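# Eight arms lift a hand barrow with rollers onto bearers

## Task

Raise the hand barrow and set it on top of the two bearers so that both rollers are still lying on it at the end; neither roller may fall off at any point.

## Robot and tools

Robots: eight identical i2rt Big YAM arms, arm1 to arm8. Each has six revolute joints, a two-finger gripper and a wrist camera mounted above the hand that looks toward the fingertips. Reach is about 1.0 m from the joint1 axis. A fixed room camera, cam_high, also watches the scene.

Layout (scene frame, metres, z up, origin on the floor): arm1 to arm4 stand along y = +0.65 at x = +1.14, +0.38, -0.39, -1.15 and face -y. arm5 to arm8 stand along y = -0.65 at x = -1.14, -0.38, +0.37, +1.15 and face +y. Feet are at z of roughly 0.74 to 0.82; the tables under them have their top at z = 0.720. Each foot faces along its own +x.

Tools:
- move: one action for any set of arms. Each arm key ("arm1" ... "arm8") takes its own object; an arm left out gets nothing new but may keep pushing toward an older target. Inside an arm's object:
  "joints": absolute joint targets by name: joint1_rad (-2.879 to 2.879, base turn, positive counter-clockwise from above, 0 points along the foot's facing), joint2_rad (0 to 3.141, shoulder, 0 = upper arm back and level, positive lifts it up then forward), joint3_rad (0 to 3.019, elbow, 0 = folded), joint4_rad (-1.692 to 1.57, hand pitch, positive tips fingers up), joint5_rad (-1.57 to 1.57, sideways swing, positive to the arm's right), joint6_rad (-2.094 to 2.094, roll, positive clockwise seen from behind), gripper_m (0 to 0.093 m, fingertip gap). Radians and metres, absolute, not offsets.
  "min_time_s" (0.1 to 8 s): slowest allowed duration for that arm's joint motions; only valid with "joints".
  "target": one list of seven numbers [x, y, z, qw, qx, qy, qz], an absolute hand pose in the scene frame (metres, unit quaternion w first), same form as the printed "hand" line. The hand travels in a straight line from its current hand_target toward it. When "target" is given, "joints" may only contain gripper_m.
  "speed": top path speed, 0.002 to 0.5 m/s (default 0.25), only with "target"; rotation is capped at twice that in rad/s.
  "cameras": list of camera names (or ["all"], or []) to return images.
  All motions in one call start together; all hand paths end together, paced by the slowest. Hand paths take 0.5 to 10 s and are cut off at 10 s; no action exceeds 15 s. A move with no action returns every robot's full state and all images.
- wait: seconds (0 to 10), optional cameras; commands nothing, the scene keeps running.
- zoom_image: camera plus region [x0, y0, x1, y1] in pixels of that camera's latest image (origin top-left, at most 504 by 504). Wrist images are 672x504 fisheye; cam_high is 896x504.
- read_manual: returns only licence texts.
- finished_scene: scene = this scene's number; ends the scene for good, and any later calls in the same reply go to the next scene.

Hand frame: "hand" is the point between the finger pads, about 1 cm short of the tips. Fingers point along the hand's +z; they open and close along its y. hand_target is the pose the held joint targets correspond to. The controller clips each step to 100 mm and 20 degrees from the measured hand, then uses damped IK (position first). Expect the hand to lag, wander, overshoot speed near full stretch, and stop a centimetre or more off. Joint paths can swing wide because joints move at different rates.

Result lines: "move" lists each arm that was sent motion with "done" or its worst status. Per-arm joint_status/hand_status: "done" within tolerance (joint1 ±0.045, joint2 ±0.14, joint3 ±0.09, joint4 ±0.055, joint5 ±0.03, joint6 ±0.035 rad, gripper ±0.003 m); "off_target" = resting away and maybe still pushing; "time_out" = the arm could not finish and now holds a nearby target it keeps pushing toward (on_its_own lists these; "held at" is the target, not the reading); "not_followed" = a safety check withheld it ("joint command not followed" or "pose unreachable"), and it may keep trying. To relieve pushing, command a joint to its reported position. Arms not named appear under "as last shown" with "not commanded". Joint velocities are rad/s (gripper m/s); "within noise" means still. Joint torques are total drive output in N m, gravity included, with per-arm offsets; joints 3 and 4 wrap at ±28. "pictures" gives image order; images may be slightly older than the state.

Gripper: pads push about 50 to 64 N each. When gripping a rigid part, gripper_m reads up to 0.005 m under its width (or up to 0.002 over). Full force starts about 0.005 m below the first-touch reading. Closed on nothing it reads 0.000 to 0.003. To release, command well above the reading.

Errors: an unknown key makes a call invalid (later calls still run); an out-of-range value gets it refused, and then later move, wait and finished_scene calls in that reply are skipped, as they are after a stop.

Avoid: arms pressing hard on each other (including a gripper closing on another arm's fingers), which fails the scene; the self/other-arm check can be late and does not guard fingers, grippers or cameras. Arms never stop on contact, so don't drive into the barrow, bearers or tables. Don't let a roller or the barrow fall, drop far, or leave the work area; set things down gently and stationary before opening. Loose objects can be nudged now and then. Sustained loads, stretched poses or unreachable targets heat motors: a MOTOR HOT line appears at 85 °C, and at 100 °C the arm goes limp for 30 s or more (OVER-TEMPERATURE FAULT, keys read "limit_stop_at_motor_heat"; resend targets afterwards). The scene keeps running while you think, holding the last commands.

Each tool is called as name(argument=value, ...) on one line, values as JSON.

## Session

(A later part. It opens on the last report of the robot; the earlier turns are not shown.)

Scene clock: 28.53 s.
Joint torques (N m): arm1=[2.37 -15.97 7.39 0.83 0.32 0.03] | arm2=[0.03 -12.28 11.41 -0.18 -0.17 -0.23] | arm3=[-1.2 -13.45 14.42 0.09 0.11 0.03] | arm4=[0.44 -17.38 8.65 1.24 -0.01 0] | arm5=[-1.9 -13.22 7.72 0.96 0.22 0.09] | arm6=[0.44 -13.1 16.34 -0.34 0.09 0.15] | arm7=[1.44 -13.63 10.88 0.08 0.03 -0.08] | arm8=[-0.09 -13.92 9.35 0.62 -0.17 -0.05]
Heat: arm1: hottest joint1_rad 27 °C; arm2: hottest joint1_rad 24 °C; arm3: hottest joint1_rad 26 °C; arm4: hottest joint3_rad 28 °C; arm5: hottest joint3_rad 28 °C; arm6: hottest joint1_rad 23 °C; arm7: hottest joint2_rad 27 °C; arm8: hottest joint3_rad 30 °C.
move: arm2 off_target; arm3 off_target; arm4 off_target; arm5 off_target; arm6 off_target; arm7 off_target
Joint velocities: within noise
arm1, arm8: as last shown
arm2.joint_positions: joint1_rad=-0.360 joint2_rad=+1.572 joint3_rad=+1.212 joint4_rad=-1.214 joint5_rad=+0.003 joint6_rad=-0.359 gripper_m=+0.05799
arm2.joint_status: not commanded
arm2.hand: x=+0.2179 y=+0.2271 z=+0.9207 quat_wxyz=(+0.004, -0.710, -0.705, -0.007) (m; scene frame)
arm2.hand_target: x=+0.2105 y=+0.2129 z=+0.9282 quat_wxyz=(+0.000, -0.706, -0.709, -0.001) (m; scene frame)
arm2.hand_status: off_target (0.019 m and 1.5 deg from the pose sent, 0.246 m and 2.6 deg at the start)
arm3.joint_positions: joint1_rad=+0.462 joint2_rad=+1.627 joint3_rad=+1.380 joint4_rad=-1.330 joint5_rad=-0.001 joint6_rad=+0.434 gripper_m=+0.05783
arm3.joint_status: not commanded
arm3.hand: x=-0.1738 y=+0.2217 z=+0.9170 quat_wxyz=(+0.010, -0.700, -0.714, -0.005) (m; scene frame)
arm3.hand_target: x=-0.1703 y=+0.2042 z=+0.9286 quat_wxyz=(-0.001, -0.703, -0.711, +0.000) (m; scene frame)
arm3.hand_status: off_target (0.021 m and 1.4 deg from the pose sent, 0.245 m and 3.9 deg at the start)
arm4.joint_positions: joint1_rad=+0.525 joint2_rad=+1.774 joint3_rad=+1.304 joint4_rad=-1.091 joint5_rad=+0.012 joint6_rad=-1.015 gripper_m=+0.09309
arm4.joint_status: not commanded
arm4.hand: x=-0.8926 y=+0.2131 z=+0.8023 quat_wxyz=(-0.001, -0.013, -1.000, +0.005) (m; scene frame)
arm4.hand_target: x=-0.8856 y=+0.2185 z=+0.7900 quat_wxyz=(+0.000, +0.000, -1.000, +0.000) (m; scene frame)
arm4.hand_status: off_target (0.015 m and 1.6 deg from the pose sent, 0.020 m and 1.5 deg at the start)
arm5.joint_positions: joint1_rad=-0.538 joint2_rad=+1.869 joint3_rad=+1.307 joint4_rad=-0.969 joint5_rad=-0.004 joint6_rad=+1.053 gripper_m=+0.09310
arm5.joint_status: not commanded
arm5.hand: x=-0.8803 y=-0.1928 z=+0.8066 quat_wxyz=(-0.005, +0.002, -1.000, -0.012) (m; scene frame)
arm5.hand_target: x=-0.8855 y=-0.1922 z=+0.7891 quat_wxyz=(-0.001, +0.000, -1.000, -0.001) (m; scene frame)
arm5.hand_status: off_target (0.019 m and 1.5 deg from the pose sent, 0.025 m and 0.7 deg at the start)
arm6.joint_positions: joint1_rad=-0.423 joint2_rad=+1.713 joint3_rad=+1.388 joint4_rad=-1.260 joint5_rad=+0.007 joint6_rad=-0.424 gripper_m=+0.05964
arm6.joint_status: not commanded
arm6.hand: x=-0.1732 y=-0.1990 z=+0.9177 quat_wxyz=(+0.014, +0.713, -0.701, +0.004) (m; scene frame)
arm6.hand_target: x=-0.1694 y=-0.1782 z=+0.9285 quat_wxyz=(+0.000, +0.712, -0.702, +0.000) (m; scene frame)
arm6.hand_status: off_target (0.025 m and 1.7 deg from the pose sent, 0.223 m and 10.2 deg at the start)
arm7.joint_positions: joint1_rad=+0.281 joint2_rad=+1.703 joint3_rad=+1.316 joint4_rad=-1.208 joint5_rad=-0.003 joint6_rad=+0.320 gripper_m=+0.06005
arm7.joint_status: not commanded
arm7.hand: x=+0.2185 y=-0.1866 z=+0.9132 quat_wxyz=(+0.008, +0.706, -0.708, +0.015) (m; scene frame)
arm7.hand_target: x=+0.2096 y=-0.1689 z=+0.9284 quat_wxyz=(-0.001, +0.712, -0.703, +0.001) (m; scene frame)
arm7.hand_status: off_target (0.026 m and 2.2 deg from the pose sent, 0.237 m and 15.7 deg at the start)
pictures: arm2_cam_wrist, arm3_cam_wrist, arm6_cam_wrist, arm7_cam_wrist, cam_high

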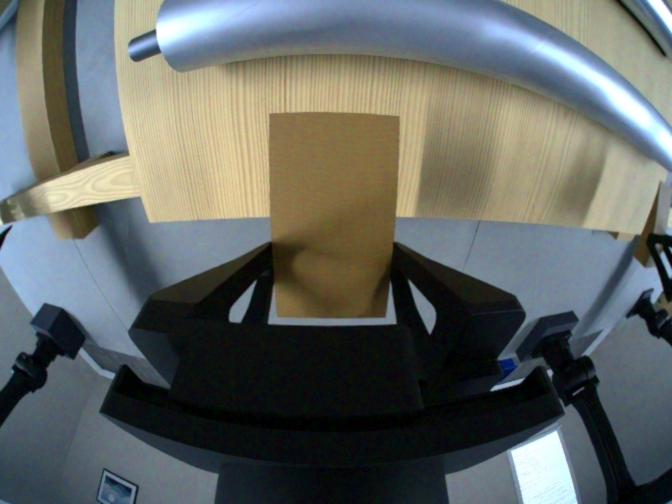

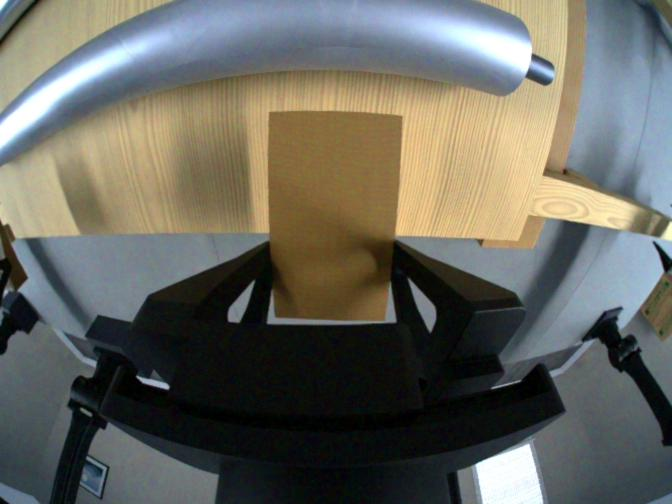

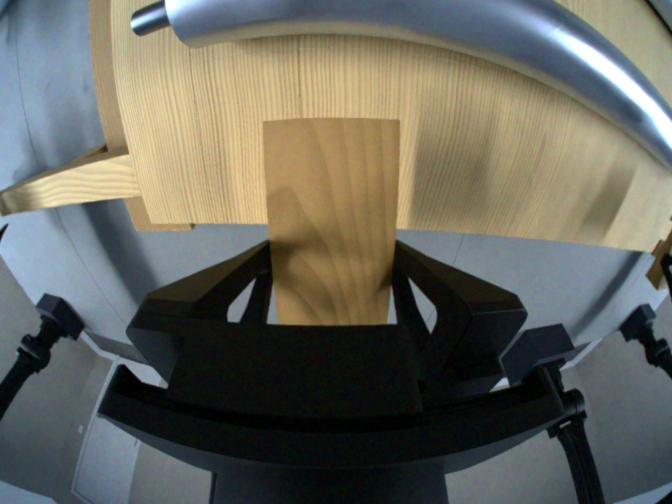

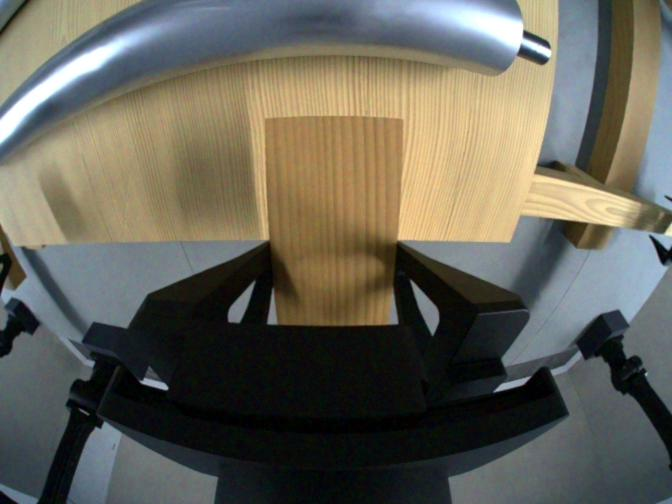

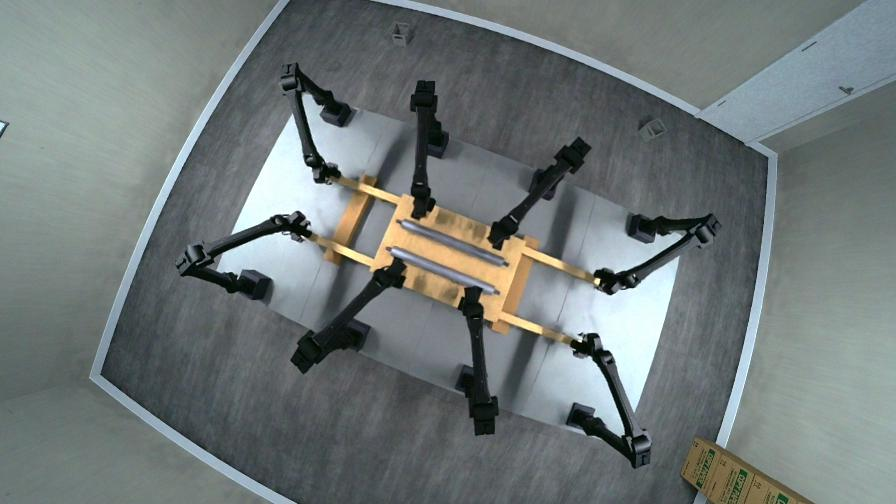

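move(arm2={"target": [0.21, 0.210, 0.842, 0, 0.7028, 0.7114, 0], "speed": 0.12}, arm3={"target": [-0.17, 0.216, 0.842, 0, 0.7028, 0.7114, 0], "speed": 0.12}, arm6={"target": [-0.17, -0.168, 0.842, 0, 0.7114, -0.7028, 0], "speed": 0.12}, arm7={"target": [0.21, -0.169, 0.842, 0, 0.7114, -0.7028, 0], "speed": 0.12}, cameras=["arm2_cam_wrist", "arm3_cam_wrist", "arm6_cam_wrist", "arm7_cam_wrist"])

Scene clock: 32.10 s.
Joint torques (N m): arm1=[2.14 -15.97 7.39 0.87 0.32 0.03] | arm2=[0.15 -13.39 7.09 0.87 -0.14 -0.17] | arm3=[-0.38 -14.33 8.09 1.31 0.14 0.12] | arm4=[0.62 -17.73 8.61 1.22 -0.01 -0.02] | arm5=[-1.85 -13.22 7.72 0.98 0.22 0.09] | arm6=[0.44 -14.45 9.17 0.73 0.09 0.14] | arm7=[1.38 -14.97 6.27 1.26 -0.06 -0.07] | arm8=[-0.09 -13.98 9.33 0.61 -0.17 -0.05]
Heat: arm1: hottest joint1_rad 27 °C; arm2: hottest joint1_rad 24 °C; arm3: hottest joint1_rad 26 °C; arm4: hottest joint3_rad 28 °C; arm5: hottest joint3_rad 28 °C; arm6: hottest joint1_rad 23 °C; arm7: hottest joint2_rad 27 °C; arm8: hottest joint3_rad 30 °C.
move: arm2 done; arm3 off_target; arm6 off_target; arm7 done
Joint velocities: within noise
arm1, arm4, arm5, arm8: as last shown
arm2.joint_positions: joint1_rad=-0.357 joint2_rad=+1.681 joint3_rad=+1.146 joint4_rad=-1.013 joint5_rad=+0.001 joint6_rad=-0.365 gripper_m=+0.05799
arm2.joint_status: not commanded
arm2.hand: x=+0.2133 y=+0.2103 z=+0.8507 quat_wxyz=(-0.002, -0.706, -0.708, +0.004) (m; scene frame)
arm2.hand_target: x=+0.2119 y=+0.2103 z=+0.8419 quat_wxyz=(-0.001, -0.702, -0.712, +0.000) (m; scene frame)
arm2.hand_status: done (0.009 m and 0.8 deg from the pose sent, 0.081 m and 1.5 deg at the start)
arm3.joint_positions: joint1_rad=+0.470 joint2_rad=+1.681 joint3_rad=+1.270 joint4_rad=-1.135 joint5_rad=-0.001 joint6_rad=+0.434 gripper_m=+0.05783
arm3.joint_status: not commanded
arm3.hand: x=-0.1676 y=+0.2177 z=+0.8524 quat_wxyz=(-0.005, -0.697, -0.717, +0.000) (m; scene frame)
arm3.hand_target: x=-0.1673 y=+0.2189 z=+0.8418 quat_wxyz=(+0.001, -0.700, -0.714, +0.000) (m; scene frame)
arm3.hand_status: off_target (0.011 m and 1.1 deg from the pose sent, 0.075 m and 1.4 deg at the start)
arm6.joint_positions: joint1_rad=-0.416 joint2_rad=+1.823 joint3_rad=+1.371 joint4_rad=-1.082 joint5_rad=+0.009 joint6_rad=-0.416 gripper_m=+0.05964
arm6.joint_status: not commanded
arm6.hand: x=-0.1635 y=-0.1675 z=+0.8568 quat_wxyz=(-0.010, +0.712, -0.702, -0.005) (m; scene frame)
arm6.hand_target: x=-0.1704 y=-0.1691 z=+0.8417 quat_wxyz=(+0.000, +0.712, -0.702, +0.000) (m; scene frame)
arm6.hand_status: off_target (0.016 m and 1.3 deg from the pose sent, 0.082 m and 1.7 deg at the start)
arm7.joint_positions: joint1_rad=+0.281 joint2_rad=+1.806 joint3_rad=+1.261 joint4_rad=-1.025 joint5_rad=-0.003 joint6_rad=+0.320 gripper_m=+0.06005
arm7.joint_status: not commanded
arm7.hand: x=+0.2140 y=-0.1720 z=+0.8451 quat_wxyz=(+0.002, +0.706, -0.708, +0.004) (m; scene frame)
arm7.hand_target: x=+0.2100 y=-0.1694 z=+0.8422 quat_wxyz=(+0.000, +0.711, -0.703, +0.000) (m; scene frame)
arm7.hand_status: done (0.006 m and 1.0 deg from the pose sent, 0.074 m and 2.2 deg at the start)
pictures: arm2_cam_wrist, arm3_cam_wrist, arm6_cam_wrist, arm7_cam_wrist

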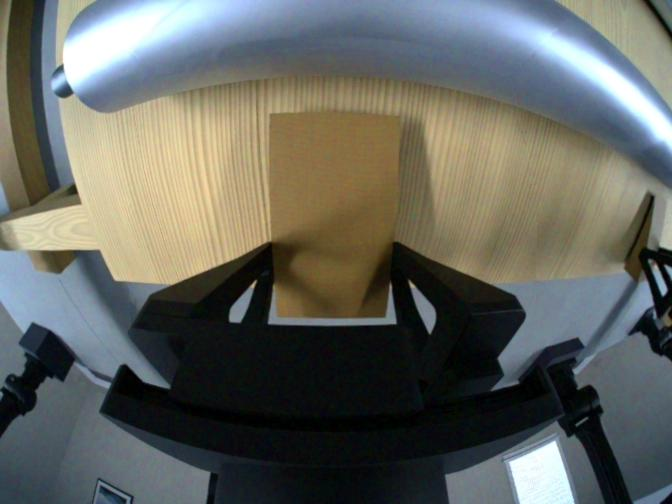

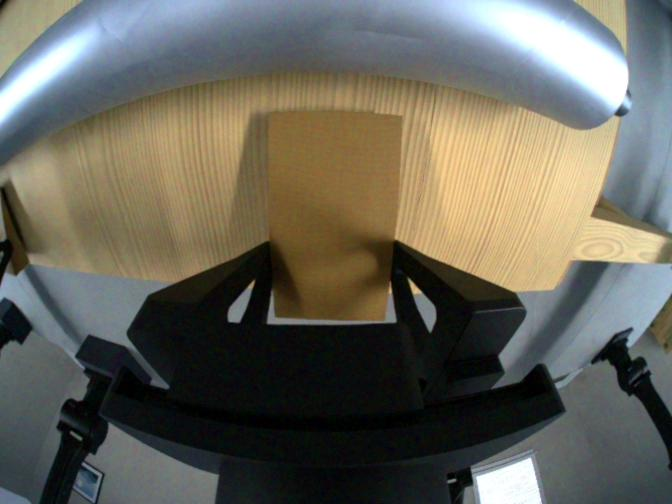

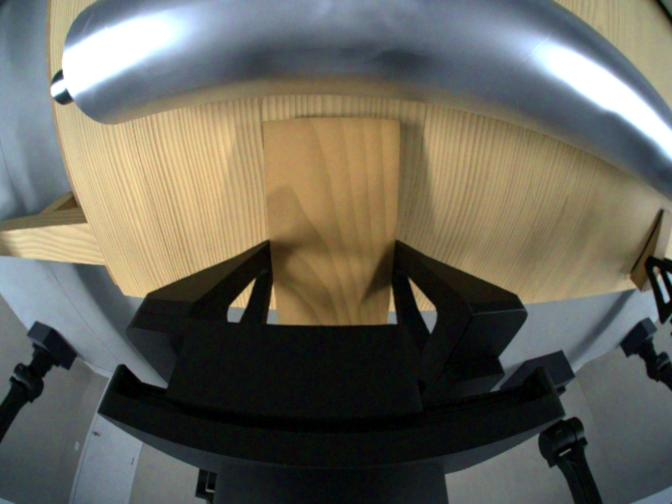

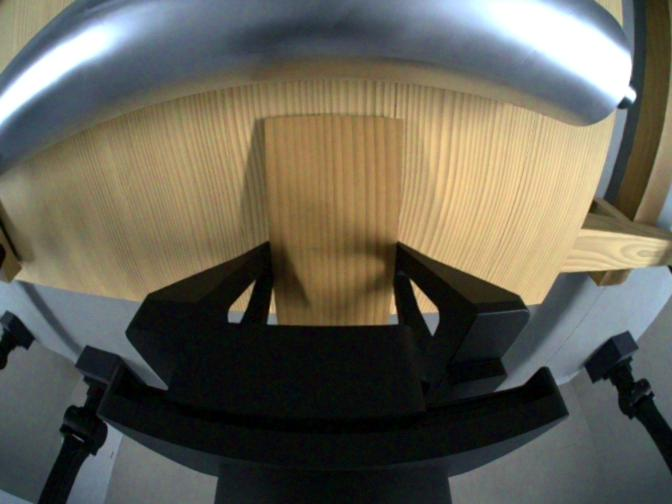

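move(arm2={"target": [0.213, 0.167, 0.834, 0, 0.7028, 0.7114, 0], "speed": 0.06}, arm3={"target": [-0.168, 0.173, 0.834, 0, 0.7028, 0.7114, 0], "speed": 0.06}, arm6={"target": [-0.166, -0.128, 0.830, 0, 0.7114, -0.7028, 0], "speed": 0.06}, arm7={"target": [0.213, -0.129, 0.838, 0, 0.7114, -0.7028, 0], "speed": 0.06}, cameras=["arm2_cam_wrist", "arm3_cam_wrist", "arm6_cam_wrist", "arm7_cam_wrist"])

Scene clock: 35.97 s.
Joint torques (N m): arm1=[2.2 -16.09 7.42 0.9 0.33 0.03] | arm2=[1.38 -13.1 10.24 0.13 -0.07 0.1] | arm3=[-1.38 -13.04 12.42 0.62 0.11 -0.09] | arm4=[0.21 -17.49 8.62 1.13 -0.02 -0.04] | arm5=[-1.9 -13.16 7.72 0.96 0.23 0.09] | arm6=[0.44 -12.69 13.87 0.1 0.02 0.17] | arm7=[0.21 -13.86 9.4 0.27 -0.06 -0.07] | arm8=[-0.09 -13.92 9.33 0.61 -0.17 -0.05]
Heat: arm1: hottest joint1_rad 27 °C; arm2: hottest joint1_rad 24 °C; arm3: hottest joint1_rad 26 °C; arm4: hottest joint3_rad 28 °C; arm5: hottest joint3_rad 28 °C; arm6: hottest joint1_rad 23 °C; arm7: hottest joint2_rad 27 °C; arm8: hottest joint3_rad 30 °C.
move: arm2 off_target; arm3 off_target; arm6 off_target; arm7 off_target
Joint velocities: within noise
arm1, arm4, arm5, arm8: as last shown
arm2.joint_positions: joint1_rad=-0.340 joint2_rad=+1.764 joint3_rad=+1.224 joint4_rad=-1.015 joint5_rad=+0.001 joint6_rad=-0.365 gripper_m=+0.05799
arm2.joint_status: not commanded
arm2.hand: x=+0.2113 y=+0.1816 z=+0.8385 quat_wxyz=(+0.000, -0.700, -0.714, +0.001) (m; scene frame)
arm2.hand_target: x=+0.2106 y=+0.1683 z=+0.8346 quat_wxyz=(+0.000, -0.702, -0.712, +0.001) (m; scene frame)
arm2.hand_status: off_target (0.015 m and 0.4 deg from the pose sent, 0.046 m and 0.8 deg at the start)
arm3.joint_positions: joint1_rad=+0.441 joint2_rad=+1.754 joint3_rad=+1.342 joint4_rad=-1.135 joint5_rad=-0.001 joint6_rad=+0.432 gripper_m=+0.05783
arm3.joint_status: not commanded
arm3.hand: x=-0.1695 y=+0.1879 z=+0.8423 quat_wxyz=(-0.004, -0.707, -0.707, +0.000) (m; scene frame)
arm3.hand_target: x=-0.1682 y=+0.1733 z=+0.8340 quat_wxyz=(-0.001, -0.706, -0.709, +0.000) (m; scene frame)
arm3.hand_status: off_target (0.017 m and 0.8 deg from the pose sent, 0.048 m and 1.1 deg at the start)
arm6.joint_positions: joint1_rad=-0.398 joint2_rad=+1.891 joint3_rad=+1.445 joint4_rad=-1.090 joint5_rad=+0.005 joint6_rad=-0.398 gripper_m=+0.05964
arm6.joint_status: not commanded
arm6.hand: x=-0.1643 y=-0.1415 z=+0.8471 quat_wxyz=(-0.009, +0.712, -0.702, -0.006) (m; scene frame)
arm6.hand_target: x=-0.1667 y=-0.1287 z=+0.8310 quat_wxyz=(+0.000, +0.711, -0.703, -0.003) (m; scene frame)
arm6.hand_status: off_target (0.022 m and 1.2 deg from the pose sent, 0.048 m and 1.3 deg at the start)
arm7.joint_positions: joint1_rad=+0.265 joint2_rad=+1.869 joint3_rad=+1.339 joint4_rad=-1.032 joint5_rad=-0.005 joint6_rad=+0.291 gripper_m=+0.06005
arm7.joint_status: not commanded
arm7.hand: x=+0.2130 y=-0.1439 z=+0.8395 quat_wxyz=(+0.001, +0.711, -0.703, +0.000) (m; scene frame)
arm7.hand_target: x=+0.2133 y=-0.1292 z=+0.8378 quat_wxyz=(+0.000, +0.711, -0.703, -0.001) (m; scene frame)
arm7.hand_status: off_target (0.015 m and 0.1 deg from the pose sent, 0.044 m and 1.0 deg at the start)
pictures: arm2_cam_wrist, arm3_cam_wrist, arm6_cam_wrist, arm7_cam_wrist

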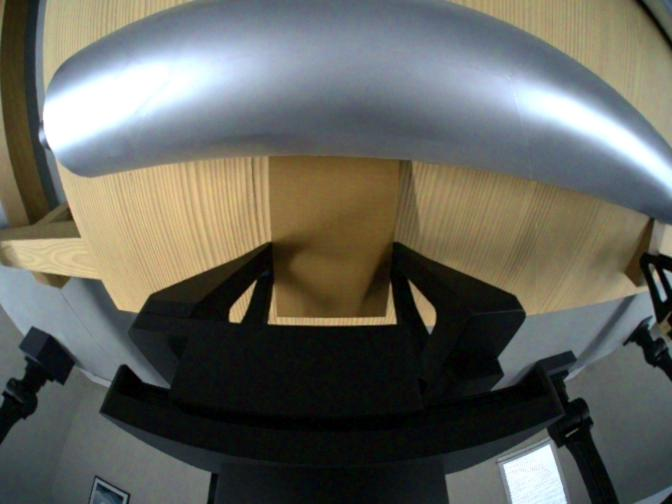

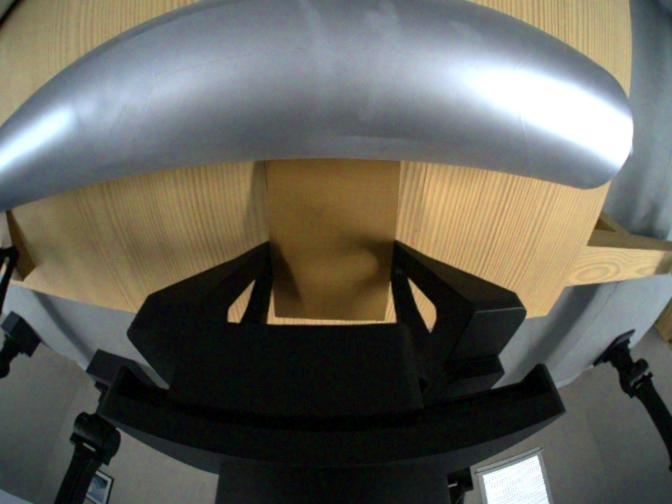

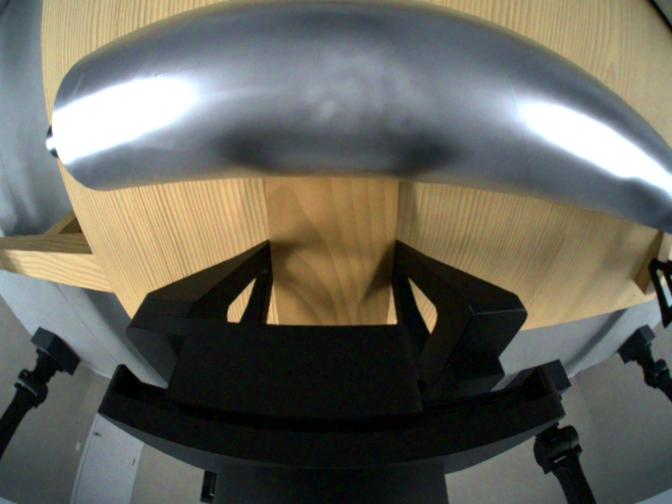

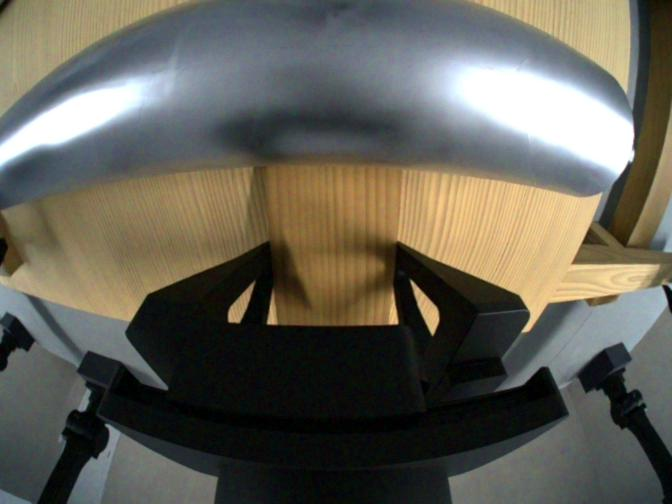

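move(arm2={"joints": {"gripper_m": 0.09}}, arm3={"joints": {"gripper_m": 0.09}}, arm6={"joints": {"gripper_m": 0.09}}, arm7={"joints": {"gripper_m": 0.09}}, cameras=[])

move(arm2={"target": [0.213, 0.200, 0.95, 0, 0.7028, 0.7114, 0], "speed": 0.15}, arm3={"target": [-0.168, 0.205, 0.95, 0, 0.7028, 0.7114, 0], "speed": 0.15}, arm6={"target": [-0.166, -0.160, 0.95, 0, 0.7114, -0.7028, 0], "speed": 0.15}, arm7={"target": [0.213, -0.162, 0.95, 0, 0.7114, -0.7028, 0], "speed": 0.15}, cameras=["arm2_cam_wrist", "arm3_cam_wrist", "arm6_cam_wrist", "arm7_cam_wrist", "cam_high"])

Scene clock: 37.53 s.
Joint torques (N m): arm1=[2.32 -15.91 7.39 0.87 0.32 0.03] | arm2=[1.32 -14.15 10.07 0.09 -0.09 0.12] | arm3=[-1.38 -14.8 12.18 0.61 0.08 -0.1] | arm4=[0.44 -17.44 8.66 1.21 -0.02 -0.03] | arm5=[-1.9 -13.16 7.72 0.98 0.23 0.09] | arm6=[0.32 -14.68 13.38 0.17 -0.04 0.13] | arm7=[0.26 -15.44 9.2 0.25 -0.04 -0.06] | arm8=[-0.09 -13.98 9.33 0.61 -0.17 -0.05]
Heat: arm1: hottest joint1_rad 27 °C; arm2: hottest joint1_rad 24 °C; arm3: hottest joint1_rad 26 °C; arm4: hottest joint3_rad 28 °C; arm5: hottest joint3_rad 28 °C; arm6: hottest joint1_rad 23 °C; arm7: hottest joint2_rad 27 °C; arm8: hottest joint3_rad 30 °C.
move: arm2 done; arm3 done; arm6 done; arm7 done
Joint velocities: within noise
arm1, arm4, arm5, arm8: as last shown
arm2.joint_positions: joint1_rad=-0.337 joint2_rad=+1.774 joint3_rad=+1.224 joint4_rad=-1.015 joint5_rad=+0.001 joint6_rad=-0.365 gripper_m=+0.08987
arm2.joint_status: all done
arm2.hand: x=+0.2130 y=+0.1821 z=+0.8335 quat_wxyz=(+0.002, -0.699, -0.715, -0.004) (m; scene frame)
arm2.hand_target: x=+0.2121 y=+0.1678 z=+0.8344 quat_wxyz=(+0.000, -0.701, -0.713, +0.001) (m; scene frame)
arm2.hand_status: not commanded
arm3.joint_positions: joint1_rad=+0.441 joint2_rad=+1.776 joint3_rad=+1.343 joint4_rad=-1.135 joint5_rad=+0.001 joint6_rad=+0.432 gripper_m=+0.08987
arm3.joint_status: all done
arm3.hand: x=-0.1699 y=+0.1883 z=+0.8323 quat_wxyz=(+0.006, -0.707, -0.707, -0.002) (m; scene frame)
arm3.hand_target: x=-0.1682 y=+0.1734 z=+0.8341 quat_wxyz=(+0.000, -0.705, -0.709, +0.001) (m; scene frame)
arm3.hand_status: not commanded
arm6.joint_positions: joint1_rad=-0.392 joint2_rad=+1.912 joint3_rad=+1.450 joint4_rad=-1.093 joint5_rad=+0.013 joint6_rad=-0.387 gripper_m=+0.08991
arm6.joint_status: all done
arm6.hand: x=-0.1666 y=-0.1413 z=+0.8372 quat_wxyz=(-0.001, +0.710, -0.704, +0.001) (m; scene frame)
arm6.hand_target: x=-0.1669 y=-0.1288 z=+0.8304 quat_wxyz=(-0.001, +0.710, -0.704, +0.001) (m; scene frame)
arm6.hand_status: not commanded
arm7.joint_positions: joint1_rad=+0.262 joint2_rad=+1.887 joint3_rad=+1.341 joint4_rad=-1.033 joint5_rad=-0.005 joint6_rad=+0.291 gripper_m=+0.08984
arm7.joint_status: all done
arm7.hand: x=+0.2151 y=-0.1450 z=+0.8307 quat_wxyz=(+0.005, +0.710, -0.704, +0.008) (m; scene frame)
arm7.hand_target: x=+0.2148 y=-0.1293 z=+0.8372 quat_wxyz=(+0.000, +0.710, -0.704, +0.000) (m; scene frame)
arm7.hand_status: not commanded
pictures: none
No camera images: "cameras" was empty.

Scene clock: 39.13 s.
Joint torques (N m): arm1=[2.26 -15.97 7.41 0.9 0.32 0.03] | arm2=[-0.32 -15.38 11.18 -0.21 -0.08 -0.07] | arm3=[0.26 -15.38 14.08 0.1 0.06 0.08] | arm4=[0.56 -17.32 8.61 1.18 -0.03 -0.01] | arm5=[-1.85 -13.1 7.73 0.96 0.22 0.09] | arm6=[-1.2 -16.03 16.01 -0.35 -0.1 -0.04] | arm7=[1.49 -16.91 10.62 0.01 -0.02 0.09] | arm8=[-0.15 -13.98 9.35 0.61 -0.17 -0.05]
Heat: arm1: hottest joint1_rad 27 °C; arm2: hottest joint1_rad 24 °C; arm3: hottest joint1_rad 26 °C; arm4: hottest joint3_rad 28 °C; arm5: hottest joint3_rad 28 °C; arm6: hottest joint1_rad 23 °C; arm7: hottest joint2_rad 27 °C; arm8: hottest joint3_rad 30 °C.
move: arm2 off_target; arm3 off_target; arm6 off_target; arm7 off_target
Joint velocities: within noise
arm1, arm4, arm5, arm8: as last shown
arm2.joint_positions: joint1_rad=-0.345 joint2_rad=+1.613 joint3_rad=+1.287 joint4_rad=-1.274 joint5_rad=+0.001 joint6_rad=-0.365 gripper_m=+0.08992
arm2.joint_status: not commanded
arm2.hand: x=+0.2198 y=+0.2119 z=+0.9296 quat_wxyz=(+0.009, -0.702, -0.712, -0.020) (m; scene frame)
arm2.hand_target: x=+0.2119 y=+0.2000 z=+0.9494 quat_wxyz=(+0.000, -0.704, -0.711, +0.000) (m; scene frame)
arm2.hand_status: off_target (0.025 m and 2.5 deg from the pose sent, 0.118 m and 0.7 deg at the start)
arm3.joint_positions: joint1_rad=+0.448 joint2_rad=+1.639 joint3_rad=+1.429 joint4_rad=-1.385 joint5_rad=-0.001 joint6_rad=+0.432 gripper_m=+0.08991
arm3.joint_status: not commanded
arm3.hand: x=-0.1784 y=+0.2157 z=+0.9296 quat_wxyz=(+0.019, -0.704, -0.710, -0.008) (m; scene frame)
arm3.hand_target: x=-0.1685 y=+0.2047 z=+0.9492 quat_wxyz=(+0.000, -0.703, -0.711, -0.001) (m; scene frame)
arm3.hand_status: off_target (0.025 m and 2.3 deg from the pose sent, 0.119 m and 1.0 deg at the start)
arm6.joint_positions: joint1_rad=-0.395 joint2_rad=+1.768 joint3_rad=+1.496 joint4_rad=-1.331 joint5_rad=+0.012 joint6_rad=-0.392 gripper_m=+0.08996
arm6.joint_status: not commanded
arm6.hand: x=-0.1772 y=-0.1741 z=+0.9294 quat_wxyz=(+0.021, +0.711, -0.703, +0.010) (m; scene frame)
arm6.hand_target: x=-0.1652 y=-0.1604 z=+0.9503 quat_wxyz=(+0.000, +0.710, -0.704, +0.000) (m; scene frame)
arm6.hand_status: off_target (0.027 m and 2.7 deg from the pose sent, 0.114 m and 0.2 deg at the start)
arm7.joint_positions: joint1_rad=+0.267 joint2_rad=+1.728 joint3_rad=+1.373 joint4_rad=-1.265 joint5_rad=-0.005 joint6_rad=+0.291 gripper_m=+0.08988
arm7.joint_status: not commanded
arm7.hand: x=+0.2224 y=-0.1775 z=+0.9218 quat_wxyz=(+0.014, +0.711, -0.703, +0.026) (m; scene frame)
arm7.hand_target: x=+0.2132 y=-0.1621 z=+0.9504 quat_wxyz=(+0.000, +0.712, -0.702, -0.001) (m; scene frame)
arm7.hand_status: off_target (0.033 m and 3.4 deg from the pose sent, 0.121 m and 1.1 deg at the start)
pictures: arm2_cam_wrist, arm3_cam_wrist, arm6_cam_wrist, arm7_cam_wrist, cam_high

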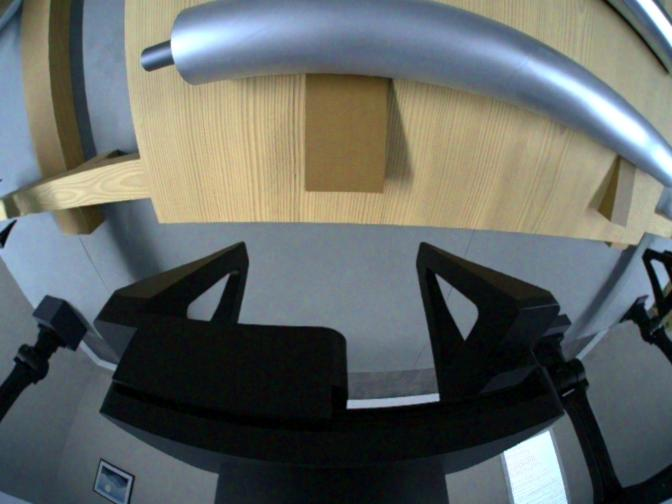

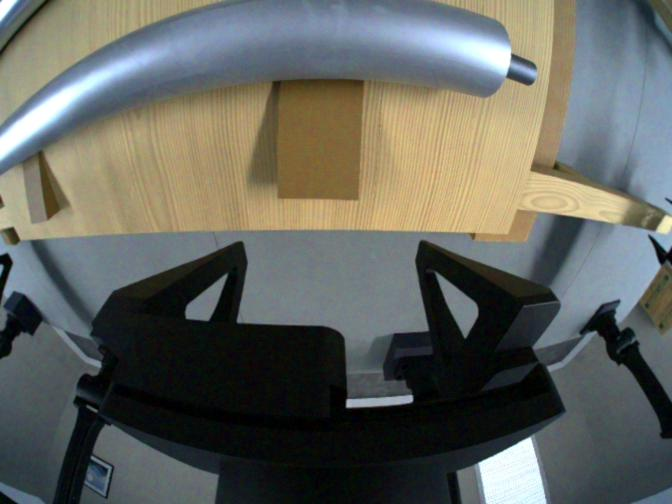

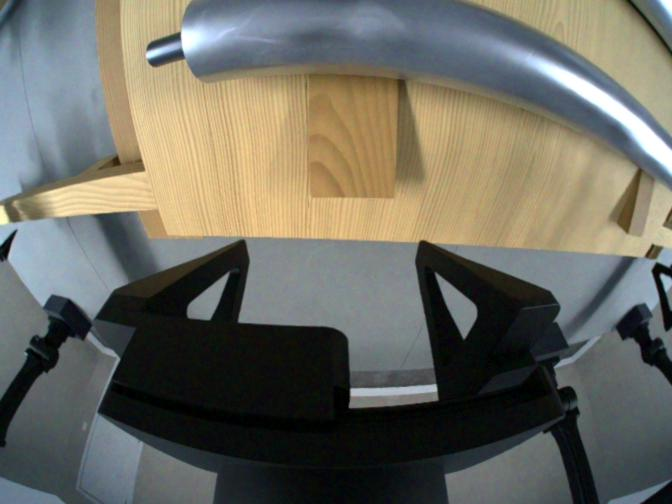

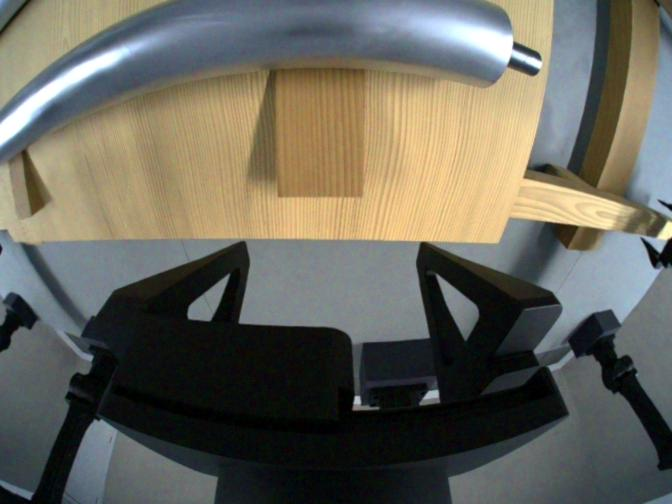

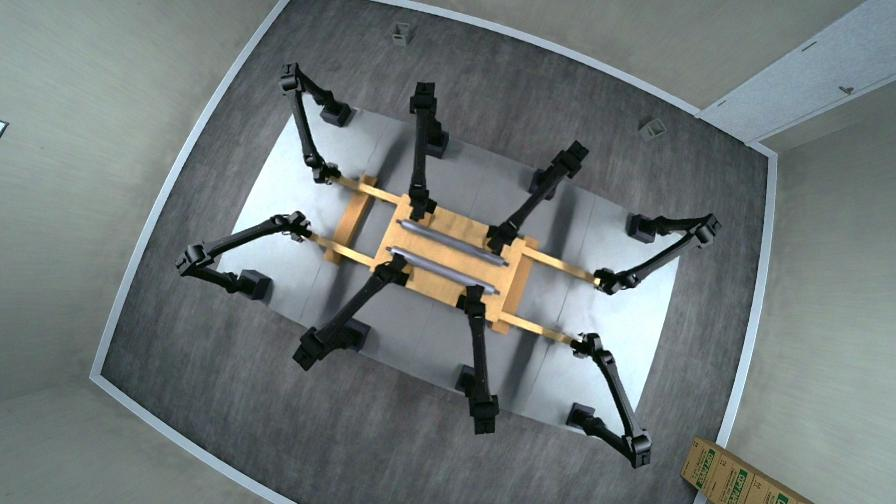

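move(arm2={"target": [0.485, 0.203, 0.89, 0, 0, 1, 0], "speed": 0.45}, arm3={"target": [-0.445, 0.216, 0.89, 0, 1, 0, 0], "speed": 0.45}, arm6={"target": [-0.445, -0.181, 0.89, 0, 1, 0, 0], "speed": 0.45}, arm7={"target": [0.485, -0.182, 0.89, 0, 0, 1, 0], "speed": 0.45}, cameras=["arm2_cam_wrist", "arm3_cam_wrist", "arm6_cam_wrist", "arm7_cam_wrist", "cam_high"])

Scene clock: 43.27 s.
Joint torques (N m): arm1=[2.43 -16.03 7.41 0.85 0.32 0.04] | arm2=[1.26 -11.87 7.76 0.66 -0.05 -0.19] | arm3=[-0.79 -12.86 7.91 1.2 -0.04 0.18] | arm4=[0.44 -17.38 8.65 1.18 -0.01 0] | arm5=[-1.9 -13.16 7.73 0.98 0.22 0.09] | arm6=[-0.21 -13.74 8.83 0.59 -0.02 -0.09] | arm7=[0.85 -12.81 6.53 1.17 0 0.12] | arm8=[-0.09 -13.92 9.33 0.61 -0.17 -0.05]
Heat: arm1: hottest joint1_rad 27 °C; arm2: hottest joint1_rad 24 °C; arm3: hottest joint1_rad 26 °C; arm4: hottest joint3_rad 28 °C; arm5: hottest joint3_rad 28 °C; arm6: hottest joint1_rad 23 °C; arm7: hottest joint2_rad 27 °C; arm8: hottest joint3_rad 31 °C.
move: arm2 off_target; arm3 done; arm6 off_target; arm7 done
Joint velocities: within noise
arm1, arm4, arm5: as last shown
arm2.joint_positions: joint1_rad=+0.243 joint2_rad=+1.589 joint3_rad=+1.167 joint4_rad=-1.131 joint5_rad=+0.017 joint6_rad=-1.307 gripper_m=+0.08992
arm2.joint_status: not commanded
arm2.hand: x=+0.4810 y=+0.2064 z=+0.8991 quat_wxyz=(+0.003, -0.014, -1.000, +0.005) (m; scene frame)
arm2.hand_target: x=+0.4811 y=+0.2032 z=+0.8903 quat_wxyz=(+0.005, -0.006, -1.000, +0.001) (m; scene frame)
arm2.hand_status: off_target (0.011 m and 1.7 deg from the pose sent, 0.268 m and 89.2 deg at the start)
arm3.joint_positions: joint1_rad=-0.130 joint2_rad=+1.533 joint3_rad=+1.216 joint4_rad=-1.232 joint5_rad=-0.016 joint6_rad=+1.408 gripper_m=+0.08992
arm3.joint_status: not commanded
arm3.hand: x=-0.4429 y=+0.2133 z=+0.8992 quat_wxyz=(-0.004, -1.000, -0.013, -0.004) (m; scene frame)
arm3.hand_target: x=-0.4428 y=+0.2155 z=+0.8910 quat_wxyz=(-0.001, -1.000, -0.004, -0.006) (m; scene frame)
arm3.hand_status: done (0.010 m and 1.6 deg from the pose sent, 0.270 m and 90.5 deg at the start)
arm6.joint_positions: joint1_rad=+0.136 joint2_rad=+1.679 joint3_rad=+1.284 joint4_rad=-1.153 joint5_rad=+0.024 joint6_rad=-1.404 gripper_m=+0.08996
arm6.joint_status: not commanded
arm6.hand: x=-0.4425 y=-0.1749 z=+0.9001 quat_wxyz=(-0.008, +1.000, -0.009, +0.003) (m; scene frame)
arm6.hand_target: x=-0.4426 y=-0.1800 z=+0.8908 quat_wxyz=(-0.001, +1.000, -0.001, +0.004) (m; scene frame)
arm6.hand_status: off_target (0.012 m and 1.4 deg from the pose sent, 0.271 m and 89.4 deg at the start)
arm7.joint_positions: joint1_rad=-0.275 joint2_rad=+1.683 joint3_rad=+1.238 joint4_rad=-1.119 joint5_rad=-0.017 joint6_rad=+1.313 gripper_m=+0.08989
arm7.joint_status: not commanded
arm7.hand: x=+0.4809 y=-0.1841 z=+0.8967 quat_wxyz=(+0.004, +0.010, -1.000, -0.001) (m; scene frame)
arm7.hand_target: x=+0.4815 y=-0.1812 z=+0.8900 quat_wxyz=(+0.004, +0.005, -1.000, -0.001) (m; scene frame)
arm7.hand_status: done (0.008 m and 1.2 deg from the pose sent, 0.265 m and 90.7 deg at the start)
arm8.joint_positions: joint1_rad=+0.521 joint2_rad=+1.932 joint3_rad=+1.327 joint4_rad=-0.991 joint5_rad=-0.011 joint6_rad=-1.072 gripper_m=+0.09312
arm8.joint_status: not commanded
arm8.hand: x=+0.9058 y=-0.1849 z=+0.7979 quat_wxyz=(+0.009, +1.000, -0.008, +0.006) (m; scene frame)
arm8.hand_target: x=+0.8959 y=-0.1818 z=+0.7996 quat_wxyz=(+0.001, +1.000, -0.001, +0.000) (m; scene frame)
arm8.hand_status: not commanded
pictures: arm2_cam_wrist, arm3_cam_wrist, arm6_cam_wrist, arm7_cam_wrist, cam_high

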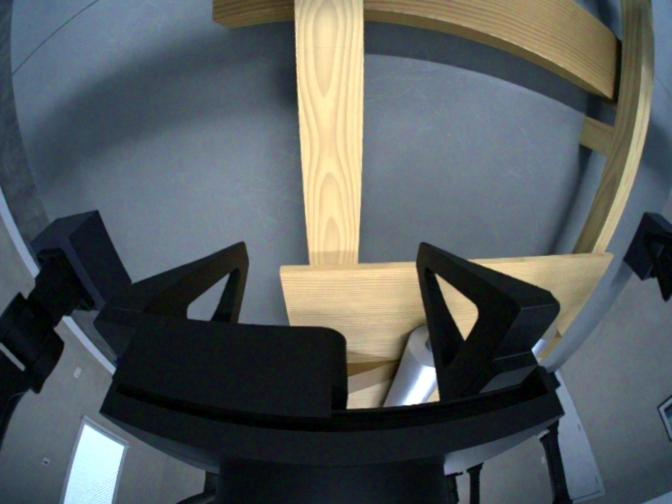

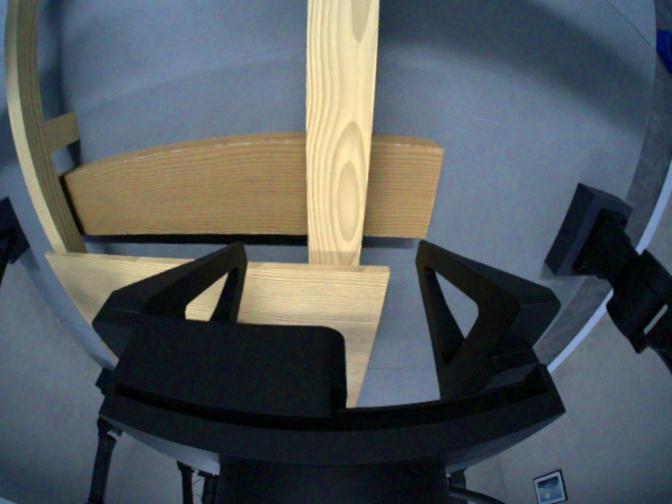

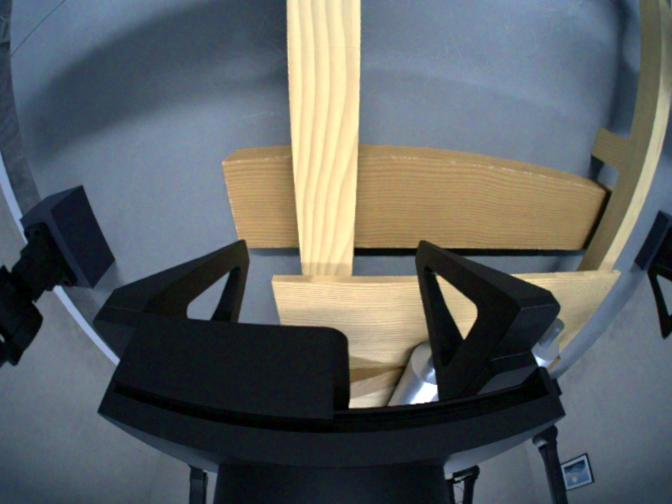

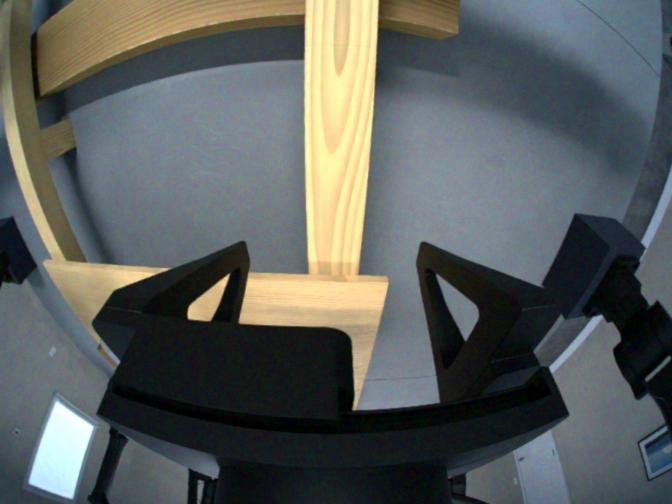

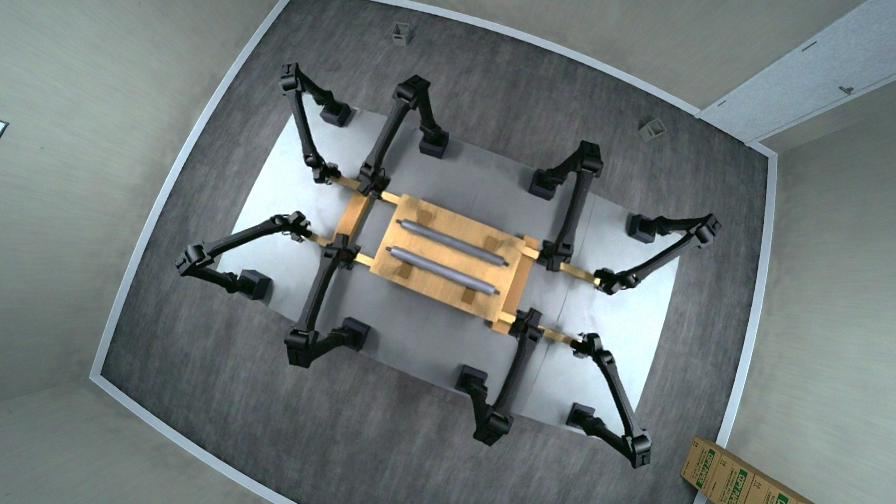

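zoom_image(camera="arm2_cam_wrist", region=[480, 0, 672, 192])

zoom_image(camera="arm6_cam_wrist", region=[480, 90, 672, 282])

zoom_image(camera="arm7_cam_wrist", region=[0, 0, 192, 192])

zoom_image(camera="arm3_cam_wrist", region=[0, 80, 192, 272])

Scaled by 2.625 from the camera's 672x504 image, which has a finer 960x720 frame.

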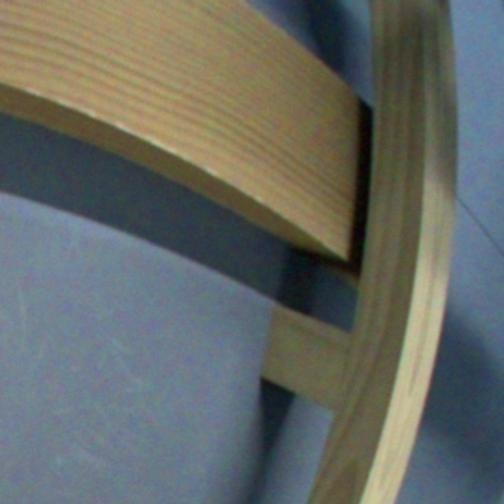

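Scaled by 2.625 from the camera's 672x504 image, which has a finer 960x720 frame.

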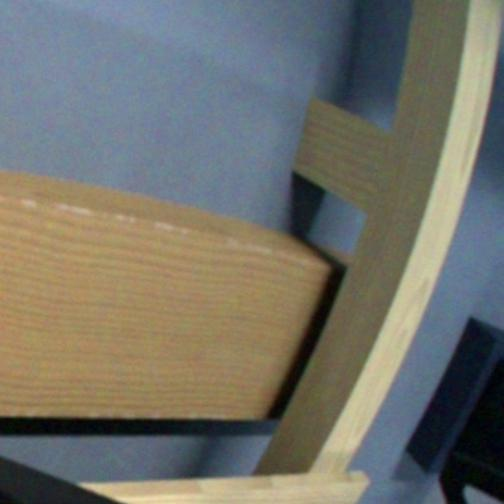

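Scaled by 2.625 from the camera's 672x504 image, which has a finer 960x720 frame.

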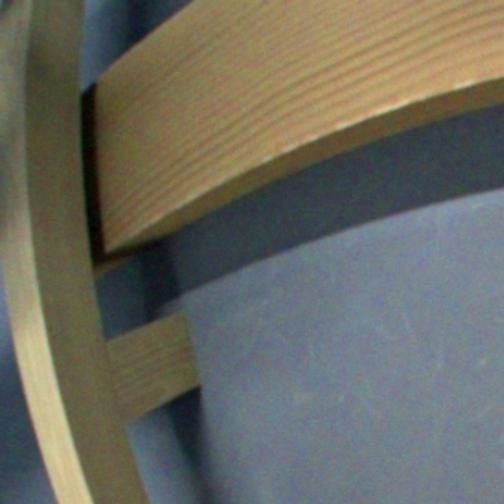

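Scaled by 2.625 from the camera's 672x504 image, which has a finer 960x720 frame.

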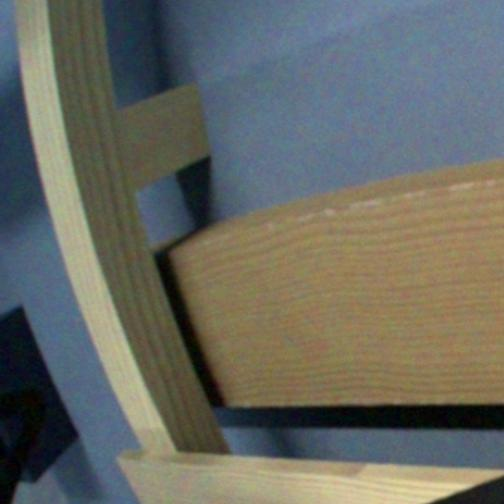

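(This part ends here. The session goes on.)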